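# Remove slotted part from fixture, lay it flat, keep blanks clamped

## Task

Lift the finished part, the one that has a milled slot, out of the fixture and set it down lying flat on the table top; both blanks must still be clamped in their current spots at the end.

## Robot and tools

ROBOT. Two arms, left_arm (the robot's own left, on the +y side) and right_arm, each with a parallel gripper. Its fingers point along the gripper's +z axis and close along its y axis. Reported end_effector_position is the spot between the finger pads, roughly 1 cm short of the tips.

WORLD FRAME (used in results). Origin at table-top height (z = 0) above the centre of the robot's foot; +x points forward over the table, +z up, +y to the robot's left. The table surface starts near x = +0.15 m and may be slightly rotated. Positions are in metres, orientation as end_effector_quat_wxyz; both can be off by a few centimetres, more when the arm is stretched far.

OFFSET FRAME (used in commands). Every motion number is an offset measured along the axes of that arm's own current Hand target, not the world axes.

execute_actions(actions, cameras). actions is a list of actions; each action is a list of up to 15 rows, each row lasting one 1/30 s step; if fewer than 15 rows are given, the last one is held for the rest. A row is always 14 numbers in [-1, 1]: left_arm dx, dy, dz, rx, ry, rz, opening, then right_arm in the same seven. dx..rz are an offset from the Hand target as it was when that action began (every row counts from that same start, not from the row before); 1.0 equals 0.6 m of travel or 180 degrees, and rx, ry, rz form a single rotation vector. Offsets accumulate across actions and calls, so sending the same offset again moves further. Opening is absolute: +1 fully open (0.094 m), -1 closed. An empty actions list just reports state and images. cameras picks images: omitted, null or ["all"] gives all, [] none; a wrong name voids the call.

move(target, speed, blend, opening_speed, blocking, cameras). target is one 14-number row as above, or a list of up to 15 such rows; all rows are offsets from the same starting Hand targets, not chained. Grippers travel straight lines and rotate the short way; all arms finish together, within 0.5 to 10 s (cut off at 10 s). speed is top path speed in m/s (0.002 to 4.3, default 0.25; rotation up to twice that in rad/s), one value or one per target. blend (m) rounds corners at intermediate targets. opening_speed (at least 0.2 per second, on the -1..1 scale) ramps the fingers; use a low value to close gently. Openings of the first target are sent at once; later targets' openings are applied on arrival after everything is at rest. blocking=false returns after about 0.5 s while the move continues. The result adds a move: line saying how it ended (done, off_target, moving, held, fault) and which limits acted (paced = pose clipped, held = steps withheld). done means at rest within 10 mm and 2 degrees; neither done nor off_target tells you about contact. Moves do not avoid obstacles or the other arm; faster moves lag and overshoot more, especially with a nearly straight arm. Do not route a path near the arm's own base; go around it.

wait(seconds 0 to 10) lets time pass holding the last commands; a running move continues. stop brakes a running move. zoom_image(camera, region [x0, y0, x1, y1] in pixels, at most 504x504) enlarges part of the newest image from cam_head_left, cam_head_right, cam_left_wrist or cam_right_wrist (all 672x504). finished_scene(scene) ends the current scene irreversibly; the goal must hold without the robot.

RESULT LINES. Hand target is the last commanded pose after clipping; next offsets start from it. The gripper often rests a little short of it (friction, weight); waiting won't close the gap, but the next command, even all zeros, re-requests it. A blocked arm keeps pushing until moved away: send zeros for its six pose numbers or command back past the gripper. A 0 in an opening slot is a real half-open command, so resend the current opening to keep a gripper unchanged (see Tool commands). grip_measured is the measured opening on the command scale; empty it reads up to ~2.7 mm wide; on a hard part under full squeeze it reads up to ~3 mm narrower than the part. Full force starts about 0.05 below the touch reading (0.11+ for small or round parts). Release by commanding well above grip_measured. grip_effort_nm is motor effort (negative closing), not pad force. Joint velocities "within noise" means the arm is still. Joint torques include arm weight; entries 3 and 4 wrap at ±28 N m. Orientation commands are clipped to within 40 degrees of the measured one each step.

JOINT RANGES (rad): waist ±2.880, shoulder 0 to 3.142, elbow 0 to 3.019 (straight 2.964), wrist pitch -1.693 to 1.571, wrist yaw ±1.571, wrist roll ±2.094.

CAMERAS. Head cameras are fixed; wrist cameras ride on the hands. Calibration (K, distortion, T_world_to_cam) is supplied but can be off by a few degrees and millimetres.

AVOID. Dropping or releasing the part while it moves, fast impacts, hard pushes into the fixture or blanks (they must stay clamped), anything leaving the table, and arms pressing on each other (including closing one gripper on the other's fingers), which can fail the task. Long holds, stretched arms or pushing toward unreachable poses heat motors; MOTOR HOT warns near 85 °C, and at 100 °C that arm goes limp for 30 to 60 s. Objects may occasionally be nudged by outside pushes.

Each tool is called after "Emit:" in YAML: its name, and indented under it one key for each argument.

## Session

Emit:
execute_actions:
  actions: []

Scene clock: 0.00 s.
left_arm: end_effector_position=(+0.3675, +0.1941, +0.1767) grip_measured=+1.000 grip_effort_nm=n/a end_effector_quat_wxyz=(+0.155, +0.763, +0.623, -0.073) | right_arm: end_effector_position=(+0.6194, -0.4544, +0.2237) grip_measured=+1.000 grip_effort_nm=n/a end_effector_quat_wxyz=(+0.126, -0.298, +0.946, +0.025)
Joint positions: left_arm=[1.212 1.29 0.269 0.921 -0.022 1.746 0.094] | right_arm=[1.062 0.812 0.715 0.146 -0.636 -0.597 0.094]
Joint velocities: within noise
Joint torques (N m): no reading
Heat: left arm: hottest shoulder 28 °C; right arm: hottest shoulder 30 °C.
Hand target: left_arm +0.3602, +0.1958, +0.1806; +0.150, +0.764, +0.622, -0.078 | right_arm +0.6213, -0.4547, +0.2234; +0.127, -0.299, +0.945, +0.024
Tool commands: left_gripper/opening=+1.0 right_gripper/opening=+1.0

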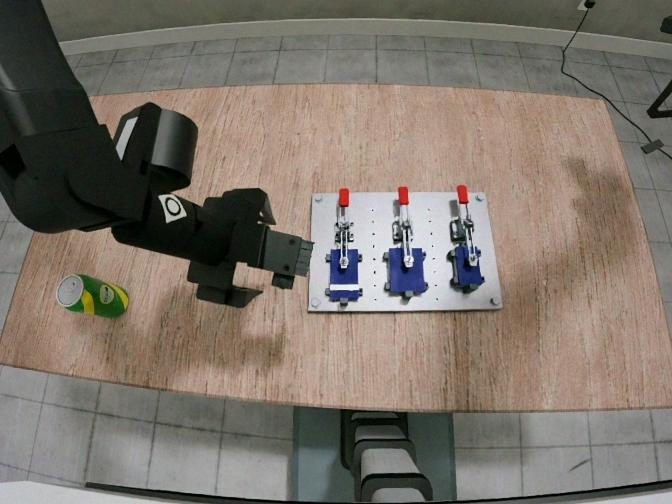

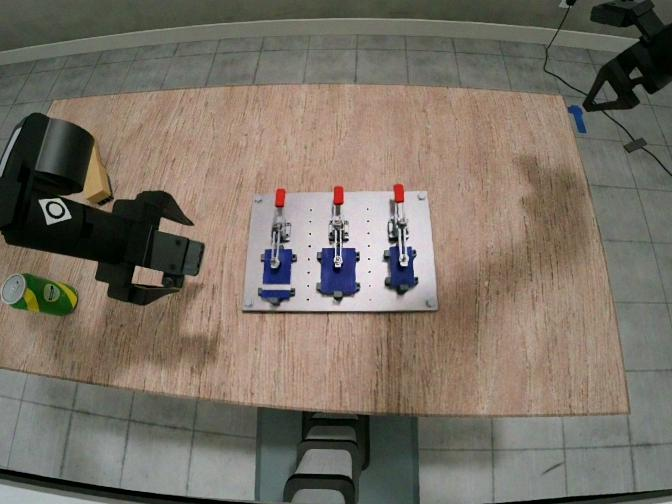

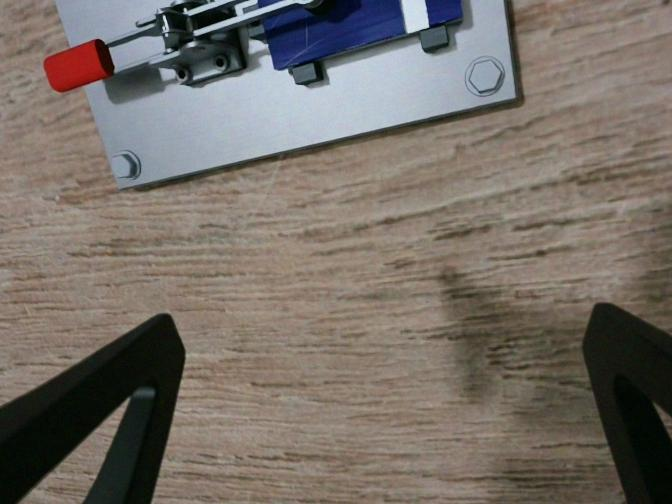

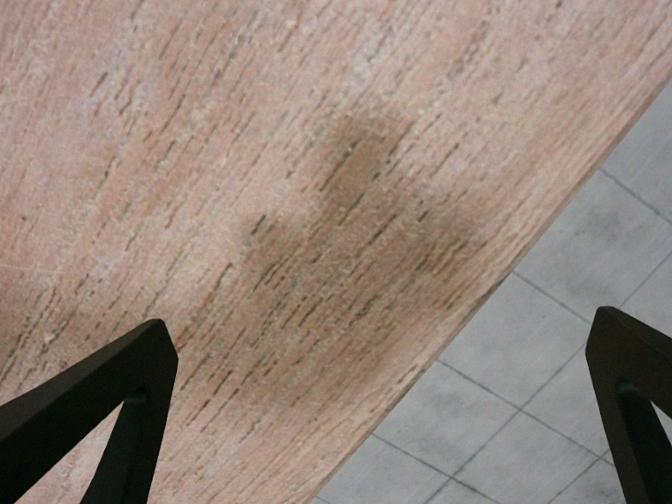

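Emit:
zoom_image:
  camera: "cam_head_left"
  region: [290, 170, 510, 330]

Emit:
zoom_image:
  camera: "cam_head_right"
  region: [230, 170, 450, 330]

Emit:
zoom_image:
  camera: "cam_left_wrist"
  region: [30, 0, 530, 200]

Scaled by 2.291 from the camera's 672x504 image, which has a finer 960x720 frame.

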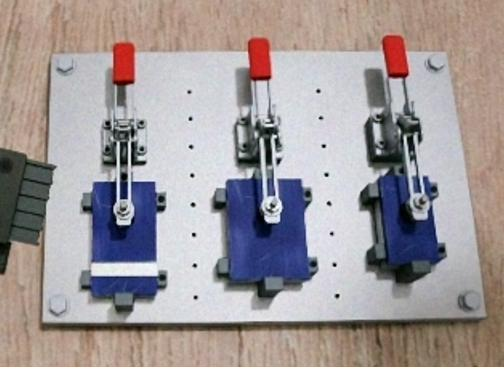

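Scaled by 2.291 from the camera's 672x504 image, which has a finer 960x720 frame.

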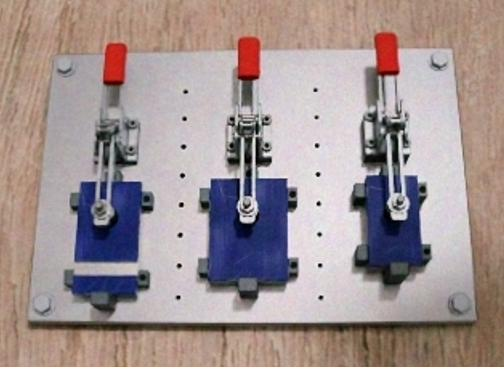

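Scaled by 1.008 from the camera's 672x504 image, which has a finer 960x720 frame.

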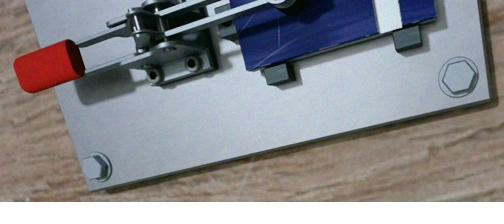

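Emit:
move:
  target: [0,0,-0.08,0,0,-0.17,1,0,0,0,0,0,0,1]
  cameras: ["cam_left_wrist","cam_head_left"]

Scene clock: 142.77 s.
left_arm: end_effector_position=(+0.3725, +0.2095, +0.2165) grip_measured=+1.000 grip_effort_nm=-0.056 end_effector_quat_wxyz=(+0.136, +0.577, +0.799, -0.103) | right_arm: end_effector_position=(+0.6194, -0.4544, +0.2237) grip_measured=+1.000 grip_effort_nm=-0.017 end_effector_quat_wxyz=(+0.126, -0.298, +0.946, +0.025)
Joint positions: left_arm=[1.212 1.086 0.177 0.826 -0.027 1.228 0.094] | right_arm=[1.062 0.812 0.715 0.146 -0.636 -0.597 0.094]
Joint velocities: within noise
Joint torques (N m): left_arm=[-0.56 -7.41 -7.71 0.12 0.34 -0.14] | right_arm=[-1.44 -9.17 1.88 0.42 -0.1 -0.04]
Heat: left arm: hottest elbow 29 °C; right arm: hottest shoulder 30 °C.
Hand target: left_arm +0.3571, +0.2115, +0.2259; +0.125, +0.573, +0.802, -0.115 | right_arm +0.6213, -0.4547, +0.2234; +0.127, -0.299, +0.945, +0.024
Off the commanded pose: left_arm 0.018 m, 2 deg | right_arm 0.002 m, 0 deg.
move: off_target (left_arm)
camera_calibration:
cam_left_wrist: T_world_to_cam=[[-0.96297, -0.249832, -0.101352, 0.441615], [-0.268119, 0.926861, 0.262756, -0.126999], [0.0282945, 0.2802, -0.959524, 0.233053], [0, 0, 0, 1]] pos_world=[0.384617, 0.162738, 0.301749]
Images, in order (width x height): cam_head_left 672x504, cam_left_wrist 672x504.

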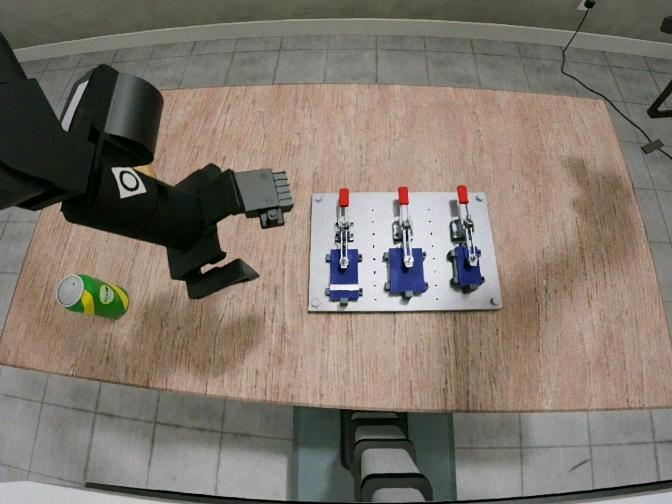

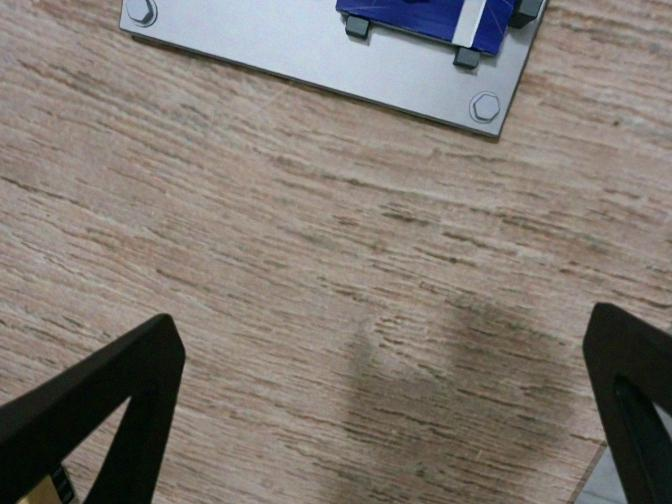

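Emit:
move:
  target: [-0.0773,0.1288,0.1258,-0.0186,0.0292,-0.898,1,0,0,0,0,0,0,1]
  speed: 0.4

Scene clock: 191.27 s.
left_arm: end_effector_position=(+0.4484, +0.1789, +0.1647) grip_measured=+1.000 grip_effort_nm=-0.061 end_effector_quat_wxyz=(+0.098, +0.696, -0.704, +0.101) | right_arm: end_effector_position=(+0.6194, -0.4544, +0.2237) grip_measured=+1.000 grip_effort_nm=-0.017 end_effector_quat_wxyz=(+0.126, -0.298, +0.946, +0.025)
Joint positions: left_arm=[1.16 1.064 0.481 0.4 -0.12 -1.61 0.094] | right_arm=[1.062 0.812 0.715 0.146 -0.636 -0.597 0.094]
Joint velocities: within noise
Joint torques (N m): left_arm=[-2.37 -8.06 -2.33 -0.12 0.25 -0.14] | right_arm=[-1.79 -9.99 2.03 0.42 -0.1 -0.02]
Heat: left arm: hottest shoulder 28 °C; right arm: hottest shoulder 30 °C.
Hand target: left_arm +0.4497, +0.1700, +0.1669; +0.108, +0.699, -0.699, +0.106 | right_arm +0.6213, -0.4547, +0.2234; +0.127, -0.299, +0.945, +0.024
Off the commanded pose: left_arm 0.009 m, 1 deg | right_arm 0.002 m, 0 deg.
move: done
camera_calibration:
cam_left_wrist: T_world_to_cam=[[0.990885, -0.127002, -0.0449214, -0.405481], [-0.0449741, -0.626204, 0.778361, 0.0281249], [-0.126983, -0.769246, -0.626208, 0.392223], [0, 0, 0, 1]] pos_world=[0.452856, 0.267831, 0.205507]

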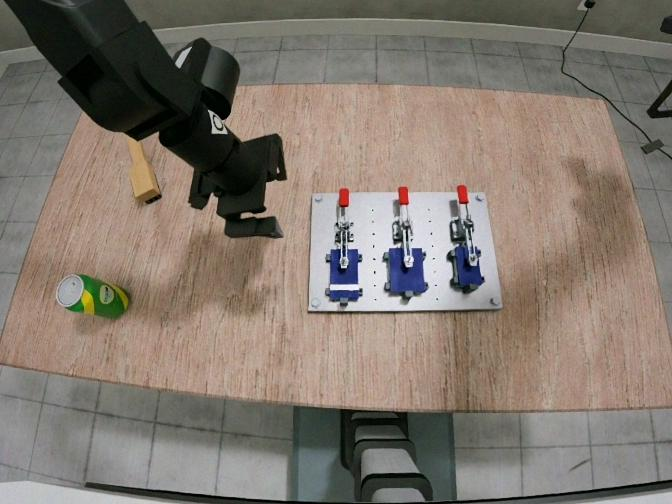

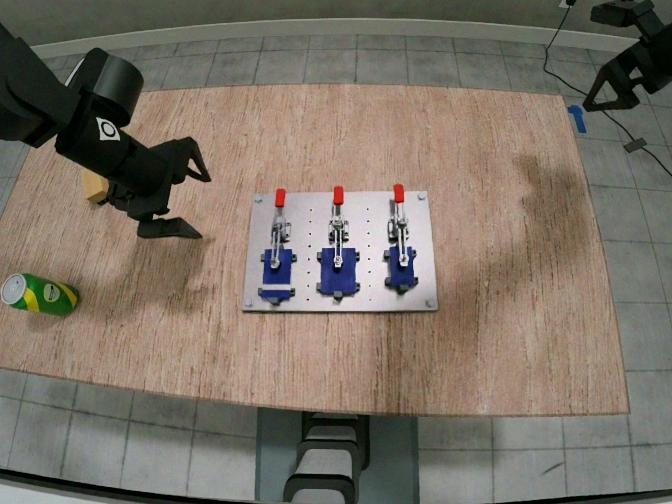

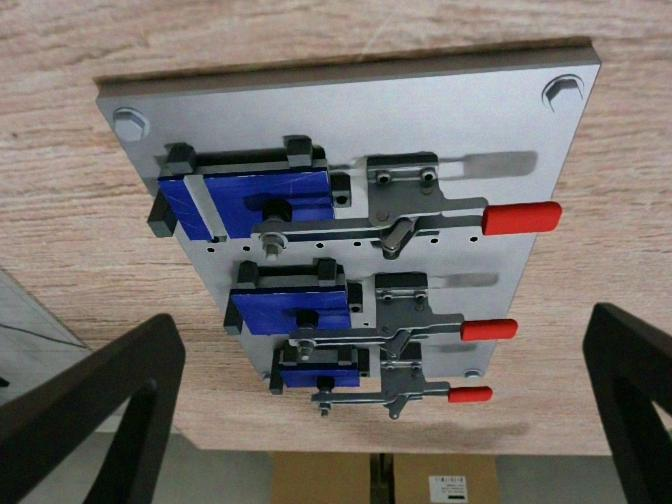

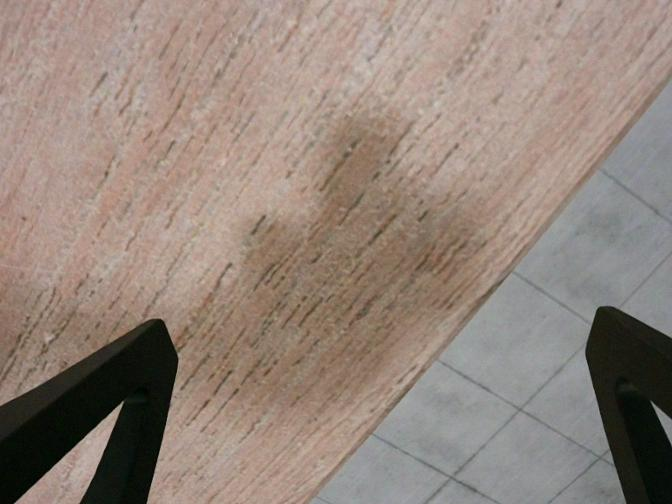

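Emit:
zoom_image:
  camera: "cam_left_wrist"
  region: [140, 120, 400, 290]

Emit:
zoom_image:
  camera: "cam_left_wrist"
  region: [320, 120, 580, 290]

Scaled by 1.938 from the camera's 672x504 image, which has a finer 960x720 frame.

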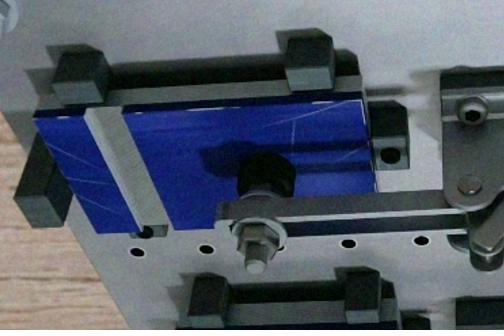

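Scaled by 1.938 from the camera's 672x504 image, which has a finer 960x720 frame.

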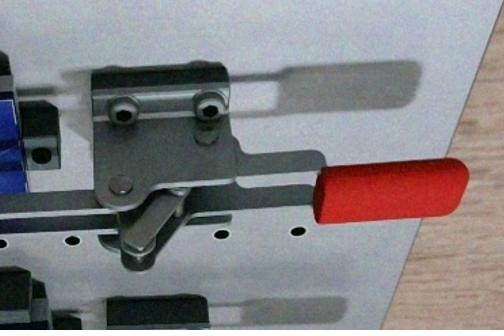

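Emit:
move:
  target: [0.1767,-0.1167,0.0497,-0.075,-0.0766,0.4955,1,0,0,0,0,0,0,1]
  speed: 0.4

Scene clock: 322.80 s.
left_arm: end_effector_position=(+0.5228, +0.0727, +0.1669) grip_measured=+1.000 grip_effort_nm=-0.061 end_effector_quat_wxyz=(+0.001, +0.010, -1.000, -0.010) | right_arm: end_effector_position=(+0.6194, -0.4544, +0.2237) grip_measured=+1.000 grip_effort_nm=-0.017 end_effector_quat_wxyz=(+0.126, -0.298, +0.946, +0.025)
Joint positions: left_arm=[0.775 1.236 0.837 0.133 -0.799 -0.186 0.094] | right_arm=[1.062 0.812 0.715 0.146 -0.636 -0.597 0.094]
Joint velocities: within noise
Joint torques (N m): left_arm=[-7.24 -7.36 -0.61 0.9 -0.08 0.2] | right_arm=[-1.38 -9.58 1.94 0.47 -0.09 -0.03]
Heat: left arm: hottest shoulder 28 °C; right arm: hottest shoulder 30 °C.
Hand target: left_arm +0.5199, +0.0599, +0.1701; +0.001, -0.001, +1.000, +0.000 | right_arm +0.6213, -0.4547, +0.2234; +0.127, -0.299, +0.945, +0.024
Off the commanded pose: left_arm 0.013 m, 2 deg | right_arm 0.002 m, 0 deg.
move: off_target (left_arm)
camera_calibration:
cam_left_wrist: T_world_to_cam=[[-0.0772297, -0.991887, -0.100975, 0.138014], [-0.819081, 0.00537653, 0.573653, 0.356281], [-0.568456, 0.12701, -0.812851, 0.518136], [0, 0, 0, 1]] pos_world=[0.597019, 0.0691703, 0.230721]

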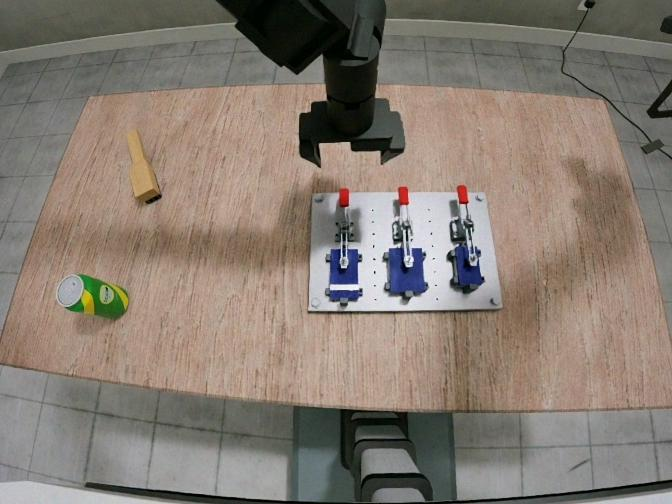

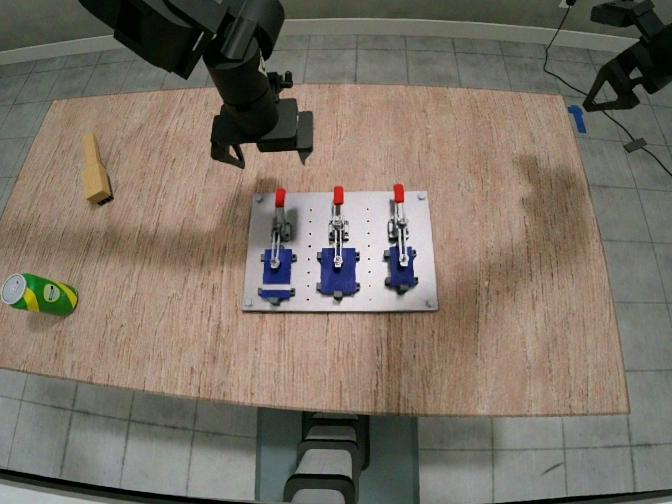

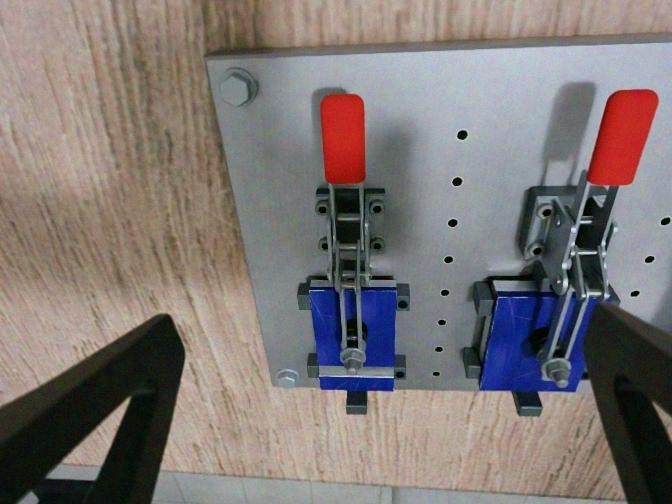

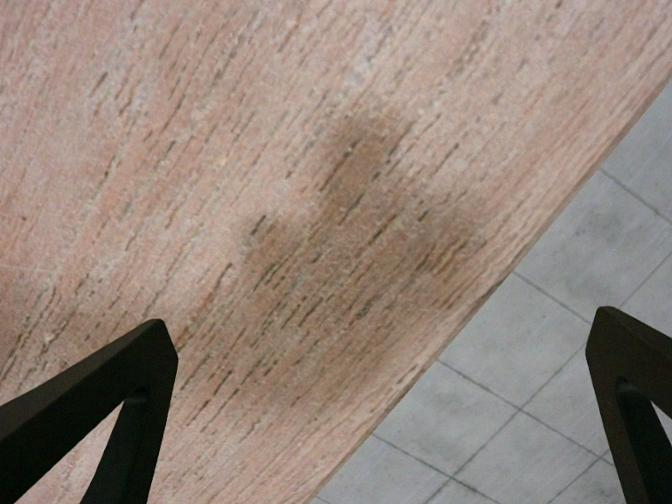

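Emit:
move:
  target: [0.0015,0.0335,0.117,0,0,0,0.1,0,0,0,0,0,0,1]
  cameras: ["cam_left_wrist"]

Scene clock: 388.53 s.
left_arm: end_effector_position=(+0.5185, +0.0752, +0.1075) grip_measured=+0.103 grip_effort_nm=-0.203 end_effector_quat_wxyz=(+0.002, +0.006, -1.000, +0.006) | right_arm: end_effector_position=(+0.6194, -0.4544, +0.2237) grip_measured=+1.000 grip_effort_nm=-0.022 end_effector_quat_wxyz=(+0.126, -0.298, +0.946, +0.025)
Joint positions: left_arm=[0.887 1.357 0.897 0.222 -0.658 -0.136 0.052] | right_arm=[1.062 0.812 0.715 0.146 -0.636 -0.597 0.094]
Joint velocities: within noise
Joint torques (N m): left_arm=[-4.6 -8.23 -1.02 0.77 0.17 0.2] | right_arm=[-1.67 -9.35 1.92 0.47 -0.1 -0.04]
Heat: left arm: hottest shoulder 28 °C; right arm: hottest shoulder 30 °C.
Hand target: left_arm +0.5189, +0.0800, +0.0998; +0.001, -0.001, +1.000, +0.000 | right_arm +0.6213, -0.4547, +0.2234; +0.127, -0.299, +0.945, +0.024
Off the commanded pose: left_arm 0.009 m, 1 deg | right_arm 0.002 m, 0 deg.
move: done
camera_calibration:
cam_left_wrist: T_world_to_cam=[[-0.0869947, -0.993878, -0.0681078, 0.135881], [-0.817691, 0.0321863, 0.574757, 0.383964], [-0.569047, 0.105692, -0.815485, 0.469251], [0, 0, 0, 1]] pos_world=[0.59281, 0.0730951, 0.171235]
Images, in order (width x height): cam_left_wrist 672x504.

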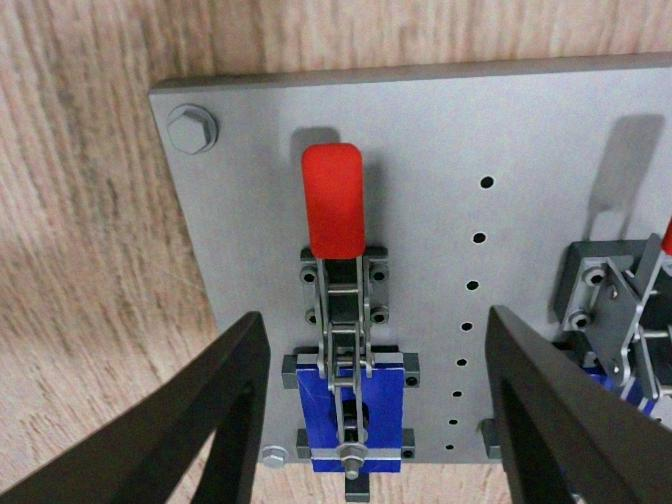

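Emit:
move:
  target: [-0.01,0.02,0.0967,0,0,0,0.1,0,0,0,0,0,0,1]
  cameras: ["cam_left_wrist","cam_head_right"]

Scene clock: 399.50 s.
left_arm: end_effector_position=(+0.5251, +0.0853, +0.0499) grip_measured=+0.103 grip_effort_nm=-0.193 end_effector_quat_wxyz=(+0.002, +0.006, -1.000, +0.007) | right_arm: end_effector_position=(+0.6194, -0.4544, +0.2237) grip_measured=+1.000 grip_effort_nm=-0.012 end_effector_quat_wxyz=(+0.126, -0.298, +0.946, +0.025)
Joint positions: left_arm=[0.983 1.467 0.995 0.249 -0.563 -0.11 0.052] | right_arm=[1.062 0.812 0.715 0.146 -0.636 -0.597 0.094]
Joint velocities: within noise
Joint torques (N m): left_arm=[-4.42 -8.88 -1.21 0.88 0.15 0.2] | right_arm=[-1.9 -9.52 2.02 0.44 -0.09 -0.05]
Heat: left arm: hottest shoulder 28 °C; right arm: hottest shoulder 30 °C.
Hand target: left_arm +0.5252, +0.0921, +0.0418; +0.001, -0.001, +1.000, +0.000 | right_arm +0.6213, -0.4547, +0.2234; +0.127, -0.299, +0.945, +0.024
Off the commanded pose: left_arm 0.011 m, 1 deg | right_arm 0.002 m, 0 deg.
move: off_target (left_arm)
camera_calibration:
cam_left_wrist: T_world_to_cam=[[-0.0870193, -0.993969, -0.0667275, 0.142424], [-0.817554, 0.0329799, 0.574906, 0.421894], [-0.569238, 0.104581, -0.815494, 0.425119], [0, 0, 0, 1]] pos_world=[0.59931, 0.0831916, 0.113636]
Images, in order (width x height): cam_head_right 672x504, cam_left_wrist 672x504.

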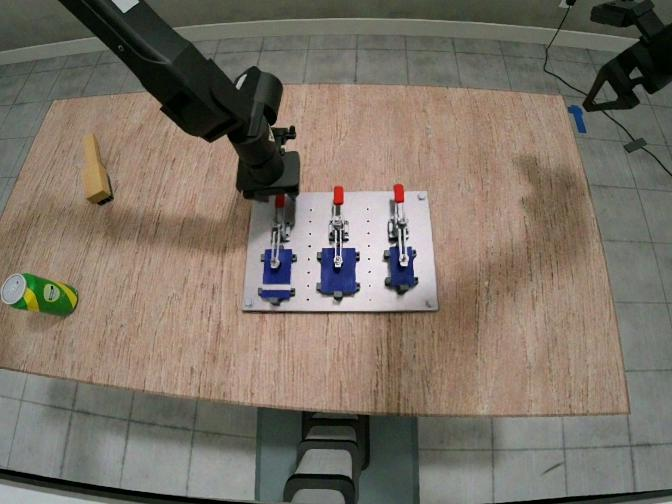

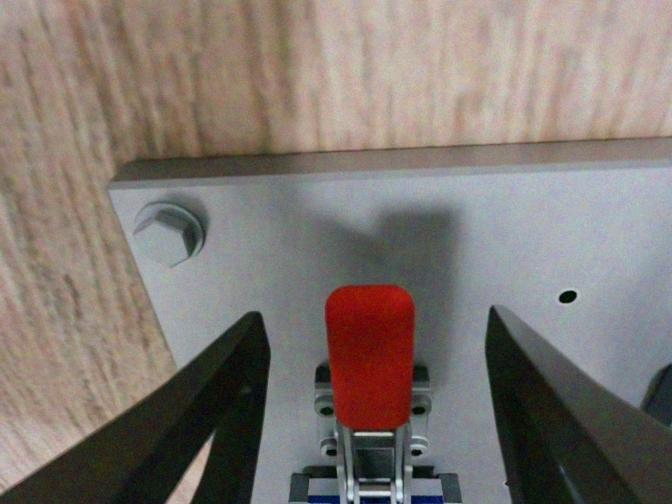

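Emit:
move:
  target: [0,0.002,0.01,0,0,0,0.1,0,0,0,0,0,0,1]
  cameras: []

Emit:
move:
  target: [0,0,0,0,0,0,-0.85,0,0,0,0,0,0,1]
  opening_speed: 0.5
  cameras: ["cam_left_wrist"]

Scene clock: 462.67 s.
left_arm: end_effector_position=(+0.5256, +0.0828, +0.0468) grip_measured=+0.103 grip_effort_nm=-0.203 end_effector_quat_wxyz=(+0.001, +0.005, -1.000, +0.010) | right_arm: end_effector_position=(+0.6194, -0.4544, +0.2237) grip_measured=+1.000 grip_effort_nm=-0.017 end_effector_quat_wxyz=(+0.126, -0.298, +0.946, +0.025)
Joint positions: left_arm=[0.984 1.476 1.003 0.252 -0.554 -0.107 0.052] | right_arm=[1.062 0.812 0.715 0.146 -0.636 -0.597 0.094]
Joint velocities: within noise
Joint torques (N m): left_arm=[-3.6 -9.11 -1.2 0.96 0.14 0.18] | right_arm=[-1.61 -9 2.06 0.47 -0.07 -0.03]
Heat: left arm: hottest shoulder 29 °C; right arm: hottest shoulder 30 °C.
Hand target: left_arm +0.5249, +0.0932, +0.0358; +0.000, -0.001, +1.000, +0.000 | right_arm +0.6213, -0.4547, +0.2234; +0.127, -0.299, +0.945, +0.024
Off the commanded pose: left_arm 0.015 m, 1 deg | right_arm 0.002 m, 0 deg.
move: off_target (left_arm)
No camera images: "cameras" was empty.

Scene clock: 464.77 s.
left_arm: end_effector_position=(+0.5260, +0.0857, +0.0454) grip_measured=-0.606 grip_effort_nm=-1.087 end_effector_quat_wxyz=(+0.001, +0.001, -1.000, +0.008) | right_arm: end_effector_position=(+0.6194, -0.4544, +0.2237) grip_measured=+1.000 grip_effort_nm=-0.017 end_effector_quat_wxyz=(+0.126, -0.298, +0.946, +0.025)
Joint positions: left_arm=[0.99 1.476 1.003 0.253 -0.554 -0.098 0.019] | right_arm=[1.062 0.812 0.715 0.146 -0.636 -0.597 0.094]
Joint velocities: within noise
Joint torques (N m): left_arm=[-4.25 -8.76 -1.17 0.88 0.15 0.09] | right_arm=[-1.26 -9.41 1.98 0.51 -0.12 -0.06]
Heat: left arm: hottest shoulder 29 °C; right arm: hottest shoulder 30 °C.
Hand target: left_arm +0.5250, +0.0933, +0.0358; +0.001, -0.001, +1.000, +0.000 | right_arm +0.6213, -0.4547, +0.2234; +0.127, -0.299, +0.945, +0.024
Off the commanded pose: left_arm 0.012 m, 1 deg | right_arm 0.002 m, 0 deg.
move: off_target (left_arm)
camera_calibration:
cam_left_wrist: T_world_to_cam=[[-0.0957014, -0.993309, -0.0646347, 0.14703], [-0.818209, 0.0415187, 0.57342, 0.424928], [-0.5669, 0.107762, -0.816708, 0.420462], [0, 0, 0, 1]] pos_world=[0.60011, 0.0830945, 0.109235]
Images, in order (width x height): cam_left_wrist 672x504.

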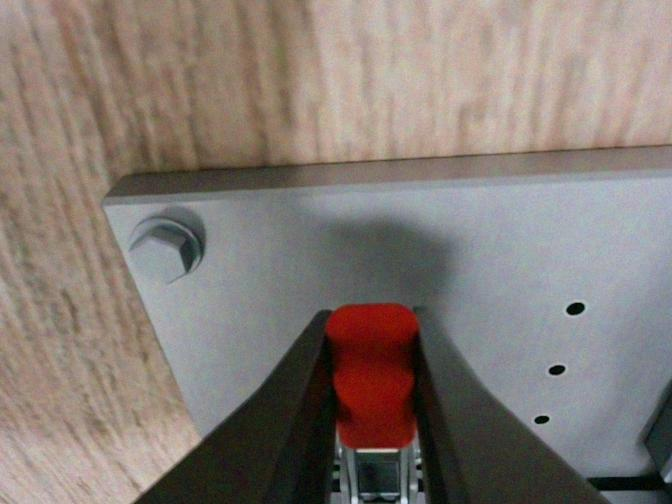

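Emit:
move:
  target: [0,0,-0.04,0,-0.067,0,-0.85,0,0,0,0,0,0,1]
  speed: 0.1
  cameras: ["cam_left_wrist"]

Scene clock: 477.87 s.
left_arm: end_effector_position=(+0.5261, +0.0871, +0.0491) grip_measured=-0.606 grip_effort_nm=-1.087 end_effector_quat_wxyz=(+0.098, +0.000, +0.995, -0.009) | right_arm: end_effector_position=(+0.6194, -0.4544, +0.2237) grip_measured=+1.000 grip_effort_nm=-0.012 end_effector_quat_wxyz=(+0.126, -0.298, +0.946, +0.025)
Joint positions: left_arm=[0.986 1.529 0.91 0.633 -0.562 0.03 0.018] | right_arm=[1.062 0.812 0.715 0.146 -0.636 -0.597 0.094]
Joint velocities: within noise
Joint torques (N m): left_arm=[-5.95 -10.7 -4.93 2.25 -0.89 0.11] | right_arm=[-1.32 -9.29 1.91 0.44 -0.09 -0.04]
Heat: left arm: hottest shoulder 29 °C; right arm: hottest shoulder 30 °C.
Hand target: left_arm +0.5251, +0.0933, +0.0598; +0.106, -0.001, +0.994, +0.000 | right_arm +0.6213, -0.4547, +0.2234; +0.127, -0.299, +0.945, +0.024
Off the commanded pose: left_arm 0.012 m, 1 deg | right_arm 0.002 m, 0 deg.
move: off_target (left_arm)
camera_calibration:
cam_left_wrist: T_world_to_cam=[[-0.0821329, -0.993334, -0.0808825, 0.142399], [-0.915071, 0.043011, 0.400992, 0.482126], [-0.39484, 0.106948, -0.912504, 0.337754], [0, 0, 0, 1]] pos_world=[0.586234, 0.0845914, 0.126391]
Images, in order (width x height): cam_left_wrist 672x504.

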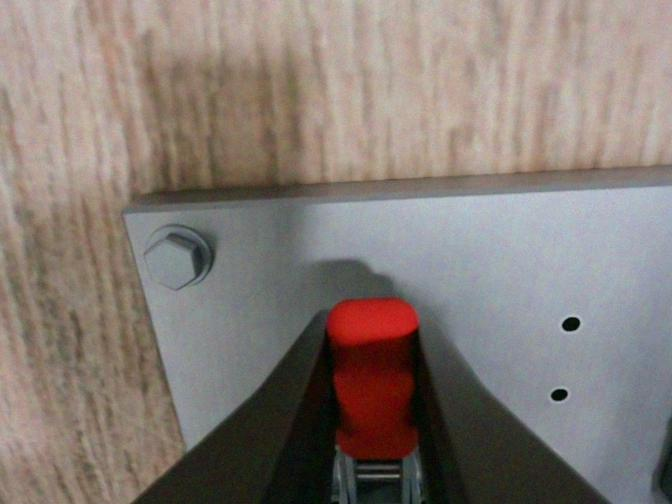

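Emit:
move:
  target: [-0.0087,0,-0.0408,0,0,0,-0.85,0,0,0,0,0,0,1]
  speed: 0.1
  cameras: ["cam_left_wrist","cam_head_left"]

Scene clock: 485.67 s.
left_arm: end_effector_position=(+0.5187, +0.0872, +0.0631) grip_measured=-0.607 grip_effort_nm=-1.087 end_effector_quat_wxyz=(+0.096, +0.004, +0.995, -0.004) | right_arm: end_effector_position=(+0.6194, -0.4544, +0.2237) grip_measured=+1.000 grip_effort_nm=-0.017 end_effector_quat_wxyz=(+0.126, -0.298, +0.946, +0.025)
Joint positions: left_arm=[0.965 1.507 0.872 0.643 -0.592 0.036 0.018] | right_arm=[1.062 0.812 0.715 0.146 -0.636 -0.597 0.094]
Joint velocities: within noise
Joint torques (N m): left_arm=[-6.95 -12.75 -5.87 1.39 -0.95 0.08] | right_arm=[-1.67 -9.11 1.98 0.49 -0.11 -0.06]
Heat: left arm: hottest shoulder 29 °C; right arm: hottest shoulder 30 °C.
Hand target: left_arm +0.5249, +0.0934, +0.0848; +0.106, -0.001, +0.994, +0.000 | right_arm +0.6213, -0.4547, +0.2234; +0.127, -0.299, +0.945, +0.024
Off the commanded pose: left_arm 0.023 m, 1 deg | right_arm 0.002 m, 0 deg.
move: off_target (left_arm)
camera_calibration:
cam_left_wrist: T_world_to_cam=[[-0.0896969, -0.991829, -0.0907183, 0.147395], [-0.912971, 0.0454776, 0.405482, 0.468122], [-0.398043, 0.119194, -0.90959, 0.347995], [0, 0, 0, 1]] pos_world=[0.57912, 0.0834227, 0.140089]
Images, in order (width x height): cam_head_left 672x504, cam_left_wrist 672x504.

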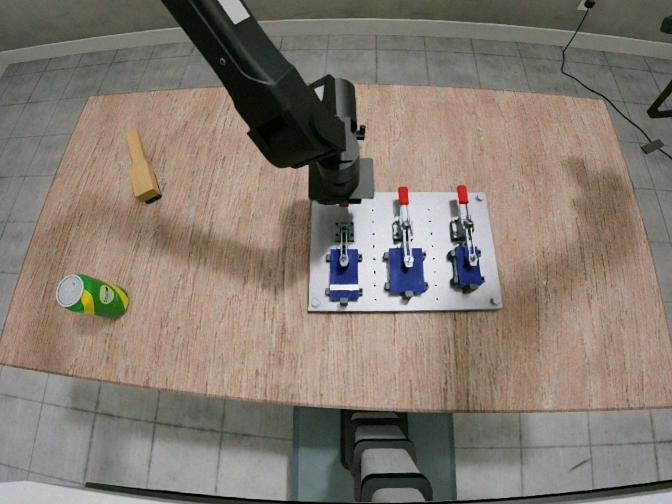

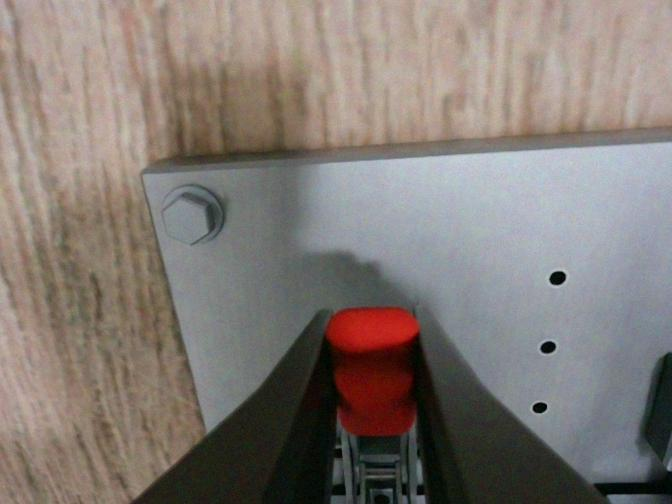

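Emit:
move:
  target: [0.033,0,-0.0207,0,0,0,-0.65,0,0,0,0,0,0,1]
  speed: 0.1
  cameras: ["cam_left_wrist","cam_head_left"]

Scene clock: 510.13 s.
left_arm: end_effector_position=(+0.5110, +0.0873, +0.0718) grip_measured=-0.607 grip_effort_nm=-1.087 end_effector_quat_wxyz=(+0.105, +0.004, +0.994, -0.003) | right_arm: end_effector_position=(+0.6194, -0.4544, +0.2237) grip_measured=+1.000 grip_effort_nm=-0.022 end_effector_quat_wxyz=(+0.126, -0.298, +0.946, +0.025)
Joint positions: left_arm=[0.953 1.507 0.837 0.701 -0.605 0.049 0.018] | right_arm=[1.062 0.812 0.715 0.146 -0.636 -0.597 0.094]
Joint velocities: within noise
Joint torques (N m): left_arm=[-7.3 -11.58 -7.16 1.81 -1.01 -0.05] | right_arm=[-1.44 -9.29 1.94 0.39 -0.1 0]
Heat: left arm: hottest shoulder 29 °C; right arm: hottest shoulder 30 °C.
Hand target: left_arm +0.5030, +0.0933, +0.0928; +0.106, -0.001, +0.994, +0.000 | right_arm +0.6213, -0.4547, +0.2234; +0.127, -0.299, +0.945, +0.024
Off the commanded pose: left_arm 0.023 m, 1 deg | right_arm 0.002 m, 0 deg.
move: off_target (left_arm)
camera_calibration:
cam_left_wrist: T_world_to_cam=[[-0.0875322, -0.991752, -0.093629, 0.146661], [-0.92019, 0.0444976, 0.388936, 0.462604], [-0.381562, 0.120201, -0.916495, 0.344762], [0, 0, 0, 1]] pos_world=[0.570069, 0.083426, 0.149781]
Images, in order (width x height): cam_head_left 672x504, cam_left_wrist 672x504.

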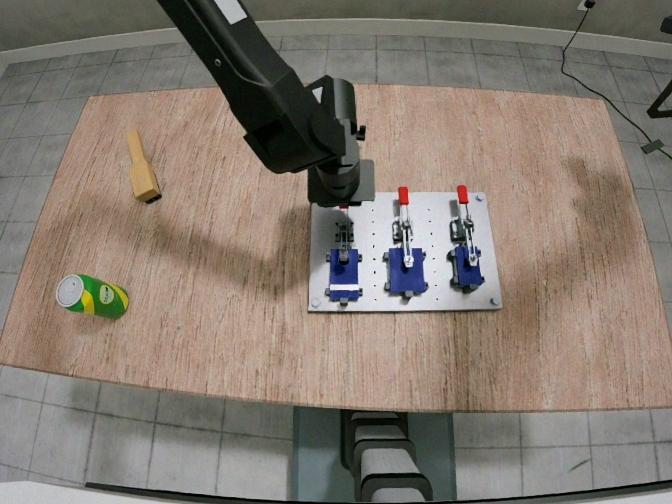

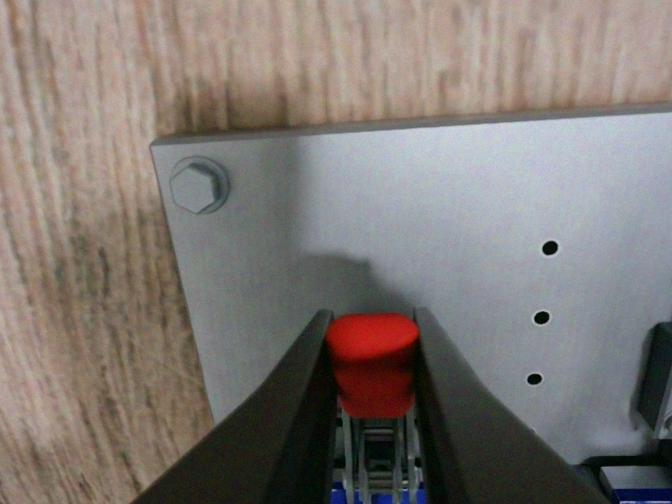

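Emit:
move:
  target:
    - [0.032,0,-0.022,0,0,0,-0.65,0,0,0,0,0,0,1]
    - [0.0676,0,-0.0265,0,0,0,-0.65,0,0,0,0,0,0,1]
  speed: 0.1
  blend: 0.01

Scene clock: 521.67 s.
left_arm: end_effector_position=(+0.4956, +0.0875, +0.0826) grip_measured=-0.607 grip_effort_nm=-1.087 end_effector_quat_wxyz=(+0.127, -0.001, +0.992, -0.002) | right_arm: end_effector_position=(+0.6194, -0.4544, +0.2237) grip_measured=+1.000 grip_effort_nm=-0.017 end_effector_quat_wxyz=(+0.126, -0.298, +0.946, +0.025)
Joint positions: left_arm=[0.936 1.532 0.782 0.836 -0.623 0.071 0.018] | right_arm=[1.062 0.812 0.715 0.146 -0.636 -0.597 0.094]
Joint velocities: within noise
Joint torques (N m): left_arm=[-7.3 -8.35 -9.16 1.66 -1.08 -0.25] | right_arm=[-1.61 -9.35 1.91 0.42 -0.08 -0.01]
Heat: left arm: hottest shoulder 29 °C; right arm: hottest shoulder 30 °C.
Hand target: left_arm +0.4601, +0.0932, +0.0998; +0.106, -0.001, +0.994, +0.000 | right_arm +0.6213, -0.4547, +0.2234; +0.127, -0.299, +0.945, +0.024
Off the commanded pose: left_arm 0.040 m, 2 deg | right_arm 0.002 m, 0 deg.
move: off_target (left_arm)
camera_calibration:
cam_left_wrist: T_world_to_cam=[[-0.0725792, -0.992572, -0.0976388, 0.139524], [-0.936763, 0.0342377, 0.348286, 0.45666], [-0.342356, 0.116743, -0.93229, 0.330894], [0, 0, 0, 1]] pos_world=[0.551192, 0.0842234, 0.163064]

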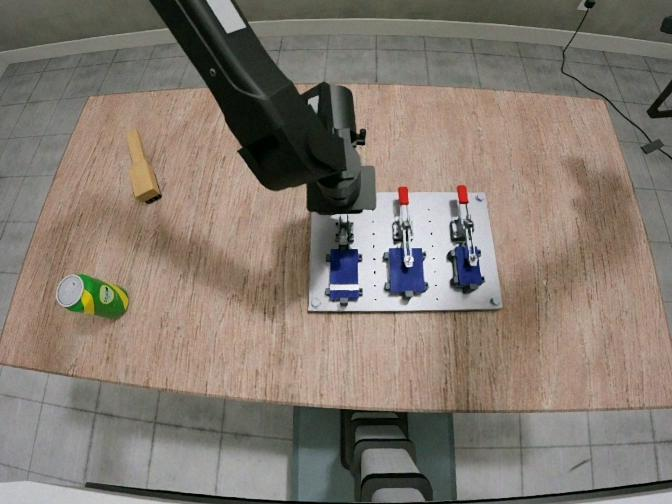

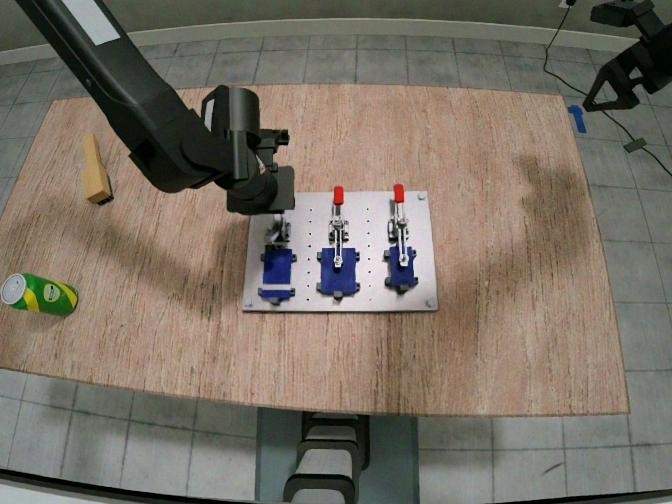

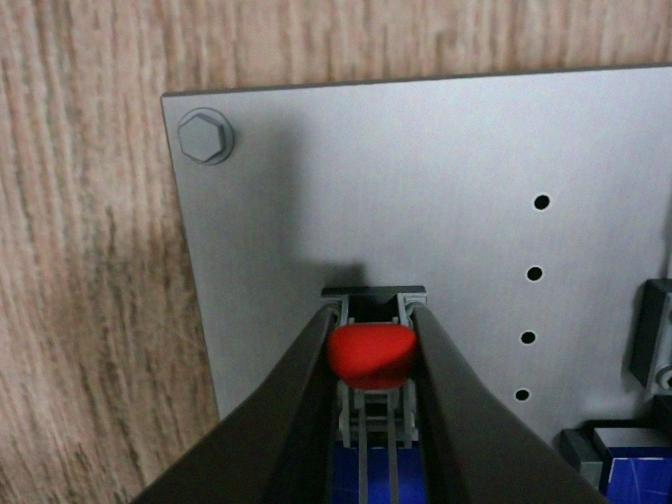

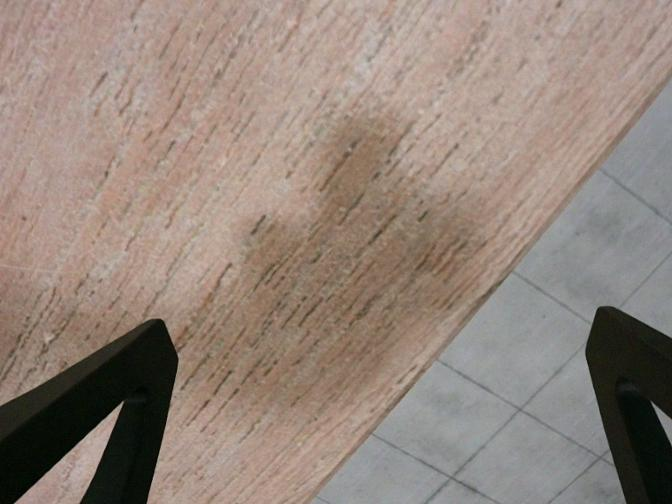

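Emit:
zoom_image:
  camera: "cam_head_left"
  region: [290, 170, 430, 320]

Emit:
zoom_image:
  camera: "cam_head_right"
  region: [220, 170, 360, 320]

Emit:
zoom_image:
  camera: "cam_left_wrist"
  region: [240, 250, 510, 504]

Scaled by 3.360 from the camera's 672x504 image, which has a finer 960x720 frame.

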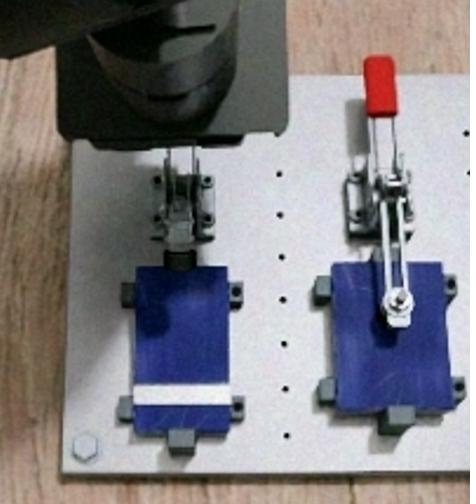

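Scaled by 3.360 from the camera's 672x504 image, which has a finer 960x720 frame.

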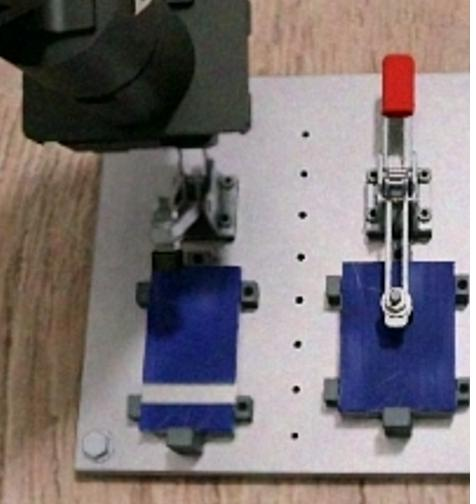

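Scaled by 1.867 from the camera's 672x504 image, which has a finer 960x720 frame.

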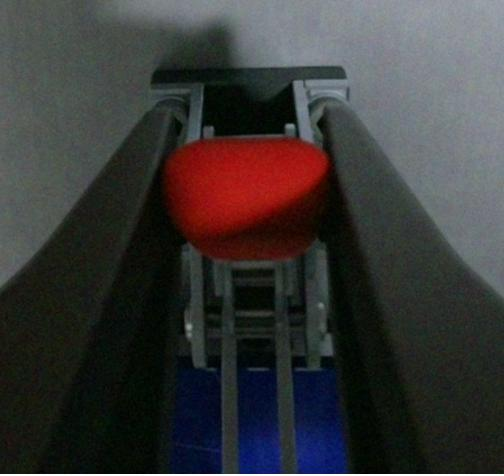

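Emit:
move:
  target: [-0.048,0,0.025,0,0,0,-0.65,0,0,0,0,0,0,1]
  speed: 0.1
  cameras: []

Emit:
move:
  target: [0,0,0,0,0,0,-0.2,0,0,0,0,0,0,1]
  opening_speed: 1.0
  cameras: ["cam_left_wrist","cam_head_left"]

Scene clock: 538.13 s.
left_arm: end_effector_position=(+0.4942, +0.0873, +0.0829) grip_measured=-0.607 grip_effort_nm=-1.087 end_effector_quat_wxyz=(+0.112, +0.009, +0.994, -0.004) | right_arm: end_effector_position=(+0.6194, -0.4544, +0.2237) grip_measured=+1.000 grip_effort_nm=-0.022 end_effector_quat_wxyz=(+0.126, -0.298, +0.946, +0.025)
Joint positions: left_arm=[0.936 1.516 0.785 0.782 -0.619 0.071 0.018] | right_arm=[1.062 0.812 0.715 0.146 -0.636 -0.597 0.094]
Joint velocities: within noise
Joint torques (N m): left_arm=[-6.01 -10.11 -4.82 0.18 -0.54 -0.27] | right_arm=[-1.9 -9.41 2.09 0.35 -0.09 -0.06]
Heat: left arm: hottest shoulder 29 °C; right arm: hottest shoulder 30 °C.
Hand target: left_arm +0.4913, +0.0932, +0.0912; +0.106, -0.001, +0.994, +0.000 | right_arm +0.6213, -0.4547, +0.2234; +0.127, -0.299, +0.945, +0.024
Off the commanded pose: left_arm 0.011 m, 1 deg | right_arm 0.002 m, 0 deg.
move: off_target (left_arm)
No camera images: "cameras" was empty.

Scene clock: 538.97 s.
left_arm: end_effector_position=(+0.4987, +0.0906, +0.0852) grip_measured=-0.204 grip_effort_nm=0.090 end_effector_quat_wxyz=(+0.114, +0.001, +0.994, +0.002) | right_arm: end_effector_position=(+0.6194, -0.4544, +0.2237) grip_measured=+1.000 grip_effort_nm=-0.017 end_effector_quat_wxyz=(+0.126, -0.298, +0.946, +0.025)
Joint positions: left_arm=[0.936 1.503 0.784 0.773 -0.632 0.058 0.037] | right_arm=[1.062 0.812 0.715 0.146 -0.636 -0.597 0.094]
Joint velocities: within noise
Joint torques (N m): left_arm=[-6.12 -9.35 -4.71 0.27 -0.05 -0.15] | right_arm=[-1.32 -9.23 1.94 0.38 -0.11 -0.02]
Heat: left arm: hottest shoulder 29 °C; right arm: hottest shoulder 30 °C.
Hand target: left_arm +0.4914, +0.0932, +0.0912; +0.106, -0.001, +0.994, +0.000 | right_arm +0.6213, -0.4547, +0.2234; +0.127, -0.299, +0.945, +0.024
Off the commanded pose: left_arm 0.010 m, 1 deg | right_arm 0.002 m, 0 deg.
move: done
camera_calibration:
cam_left_wrist: T_world_to_cam=[[-0.0786163, -0.991444, -0.1042, 0.146668], [-0.927332, 0.0343665, 0.372658, 0.451796], [-0.365889, 0.125925, -0.9221, 0.344163], [0, 0, 0, 1]] pos_world=[0.556421, 0.0865481, 0.16427]
Images, in order (width x height): cam_head_left 672x504, cam_left_wrist 672x504.

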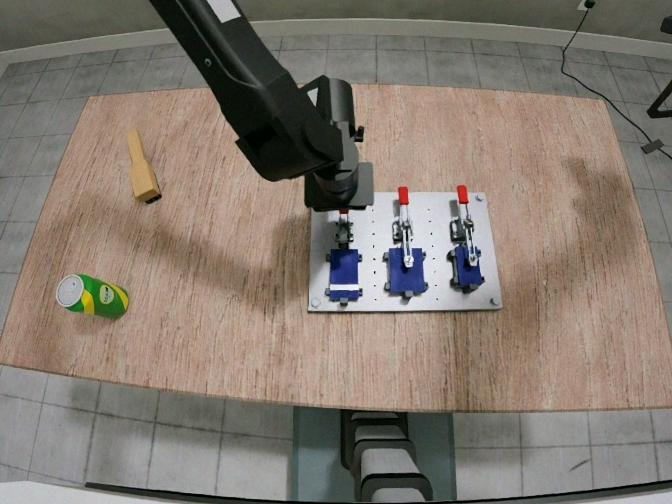

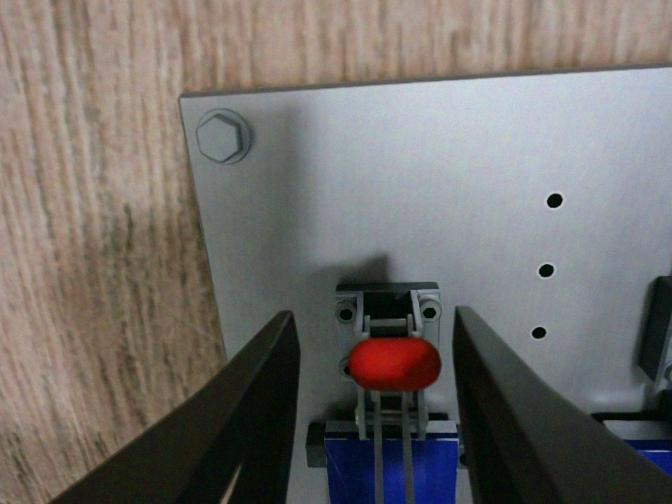

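Emit:
move:
  target:
    - [-0.044,0,-0.127,0,0,0,-0.2,0,0,0,0,0,0,1]
    - [0.0831,0.1113,-0.1008,0.024,0.1283,-0.504,0.5,0,0,0,0,0,0,1]
  speed: 0.3
  blend: 0.02
  cameras: ["cam_left_wrist"]

Scene clock: 621.10 s.
left_arm: end_effector_position=(+0.4428, +0.1486, +0.1403) grip_measured=+0.496 grip_effort_nm=0.090 end_effector_quat_wxyz=(+0.106, +0.694, -0.702, +0.121) | right_arm: end_effector_position=(+0.6194, -0.4544, +0.2237) grip_measured=+1.000 grip_effort_nm=-0.017 end_effector_quat_wxyz=(+0.126, -0.298, +0.946, +0.025)
Joint positions: left_arm=[1.123 1.206 0.529 0.512 -0.118 -1.611 0.07] | right_arm=[1.062 0.812 0.715 0.146 -0.636 -0.597 0.094]
Joint velocities: within noise
Joint torques (N m): left_arm=[-0.5 -7.82 -5.44 0.98 0.28 -0.12] | right_arm=[-1.03 -9.05 1.99 0.42 -0.09 -0.06]
Heat: left arm: hottest shoulder 29 °C; right arm: hottest shoulder 29 °C.
Hand target: left_arm +0.4298, +0.1599, +0.1399; +0.106, +0.699, -0.698, +0.108 | right_arm +0.6213, -0.4547, +0.2234; +0.127, -0.299, +0.945, +0.024
Off the commanded pose: left_arm 0.017 m, 2 deg | right_arm 0.002 m, 0 deg.
move: off_target (left_arm); target 2's new opening was sent with left_arm's hand 0.017 m and 2 deg from that target
camera_calibration:
cam_left_wrist: T_world_to_cam=[[0.991619, -0.12712, -0.0230541, -0.408271], [-0.0576341, -0.594974, 0.801676, 0.0255969], [-0.115626, -0.793629, -0.597314, 0.347412], [0, 0, 0, 1]] pos_world=[0.446495, 0.239046, 0.177581]
Images, in order (width x height): cam_left_wrist 672x504.

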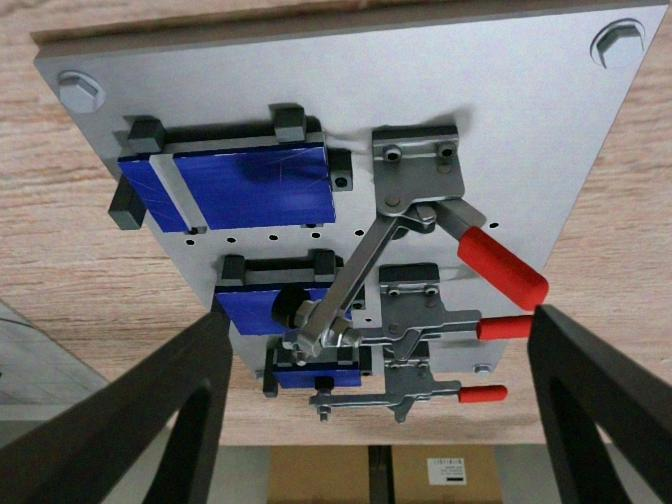

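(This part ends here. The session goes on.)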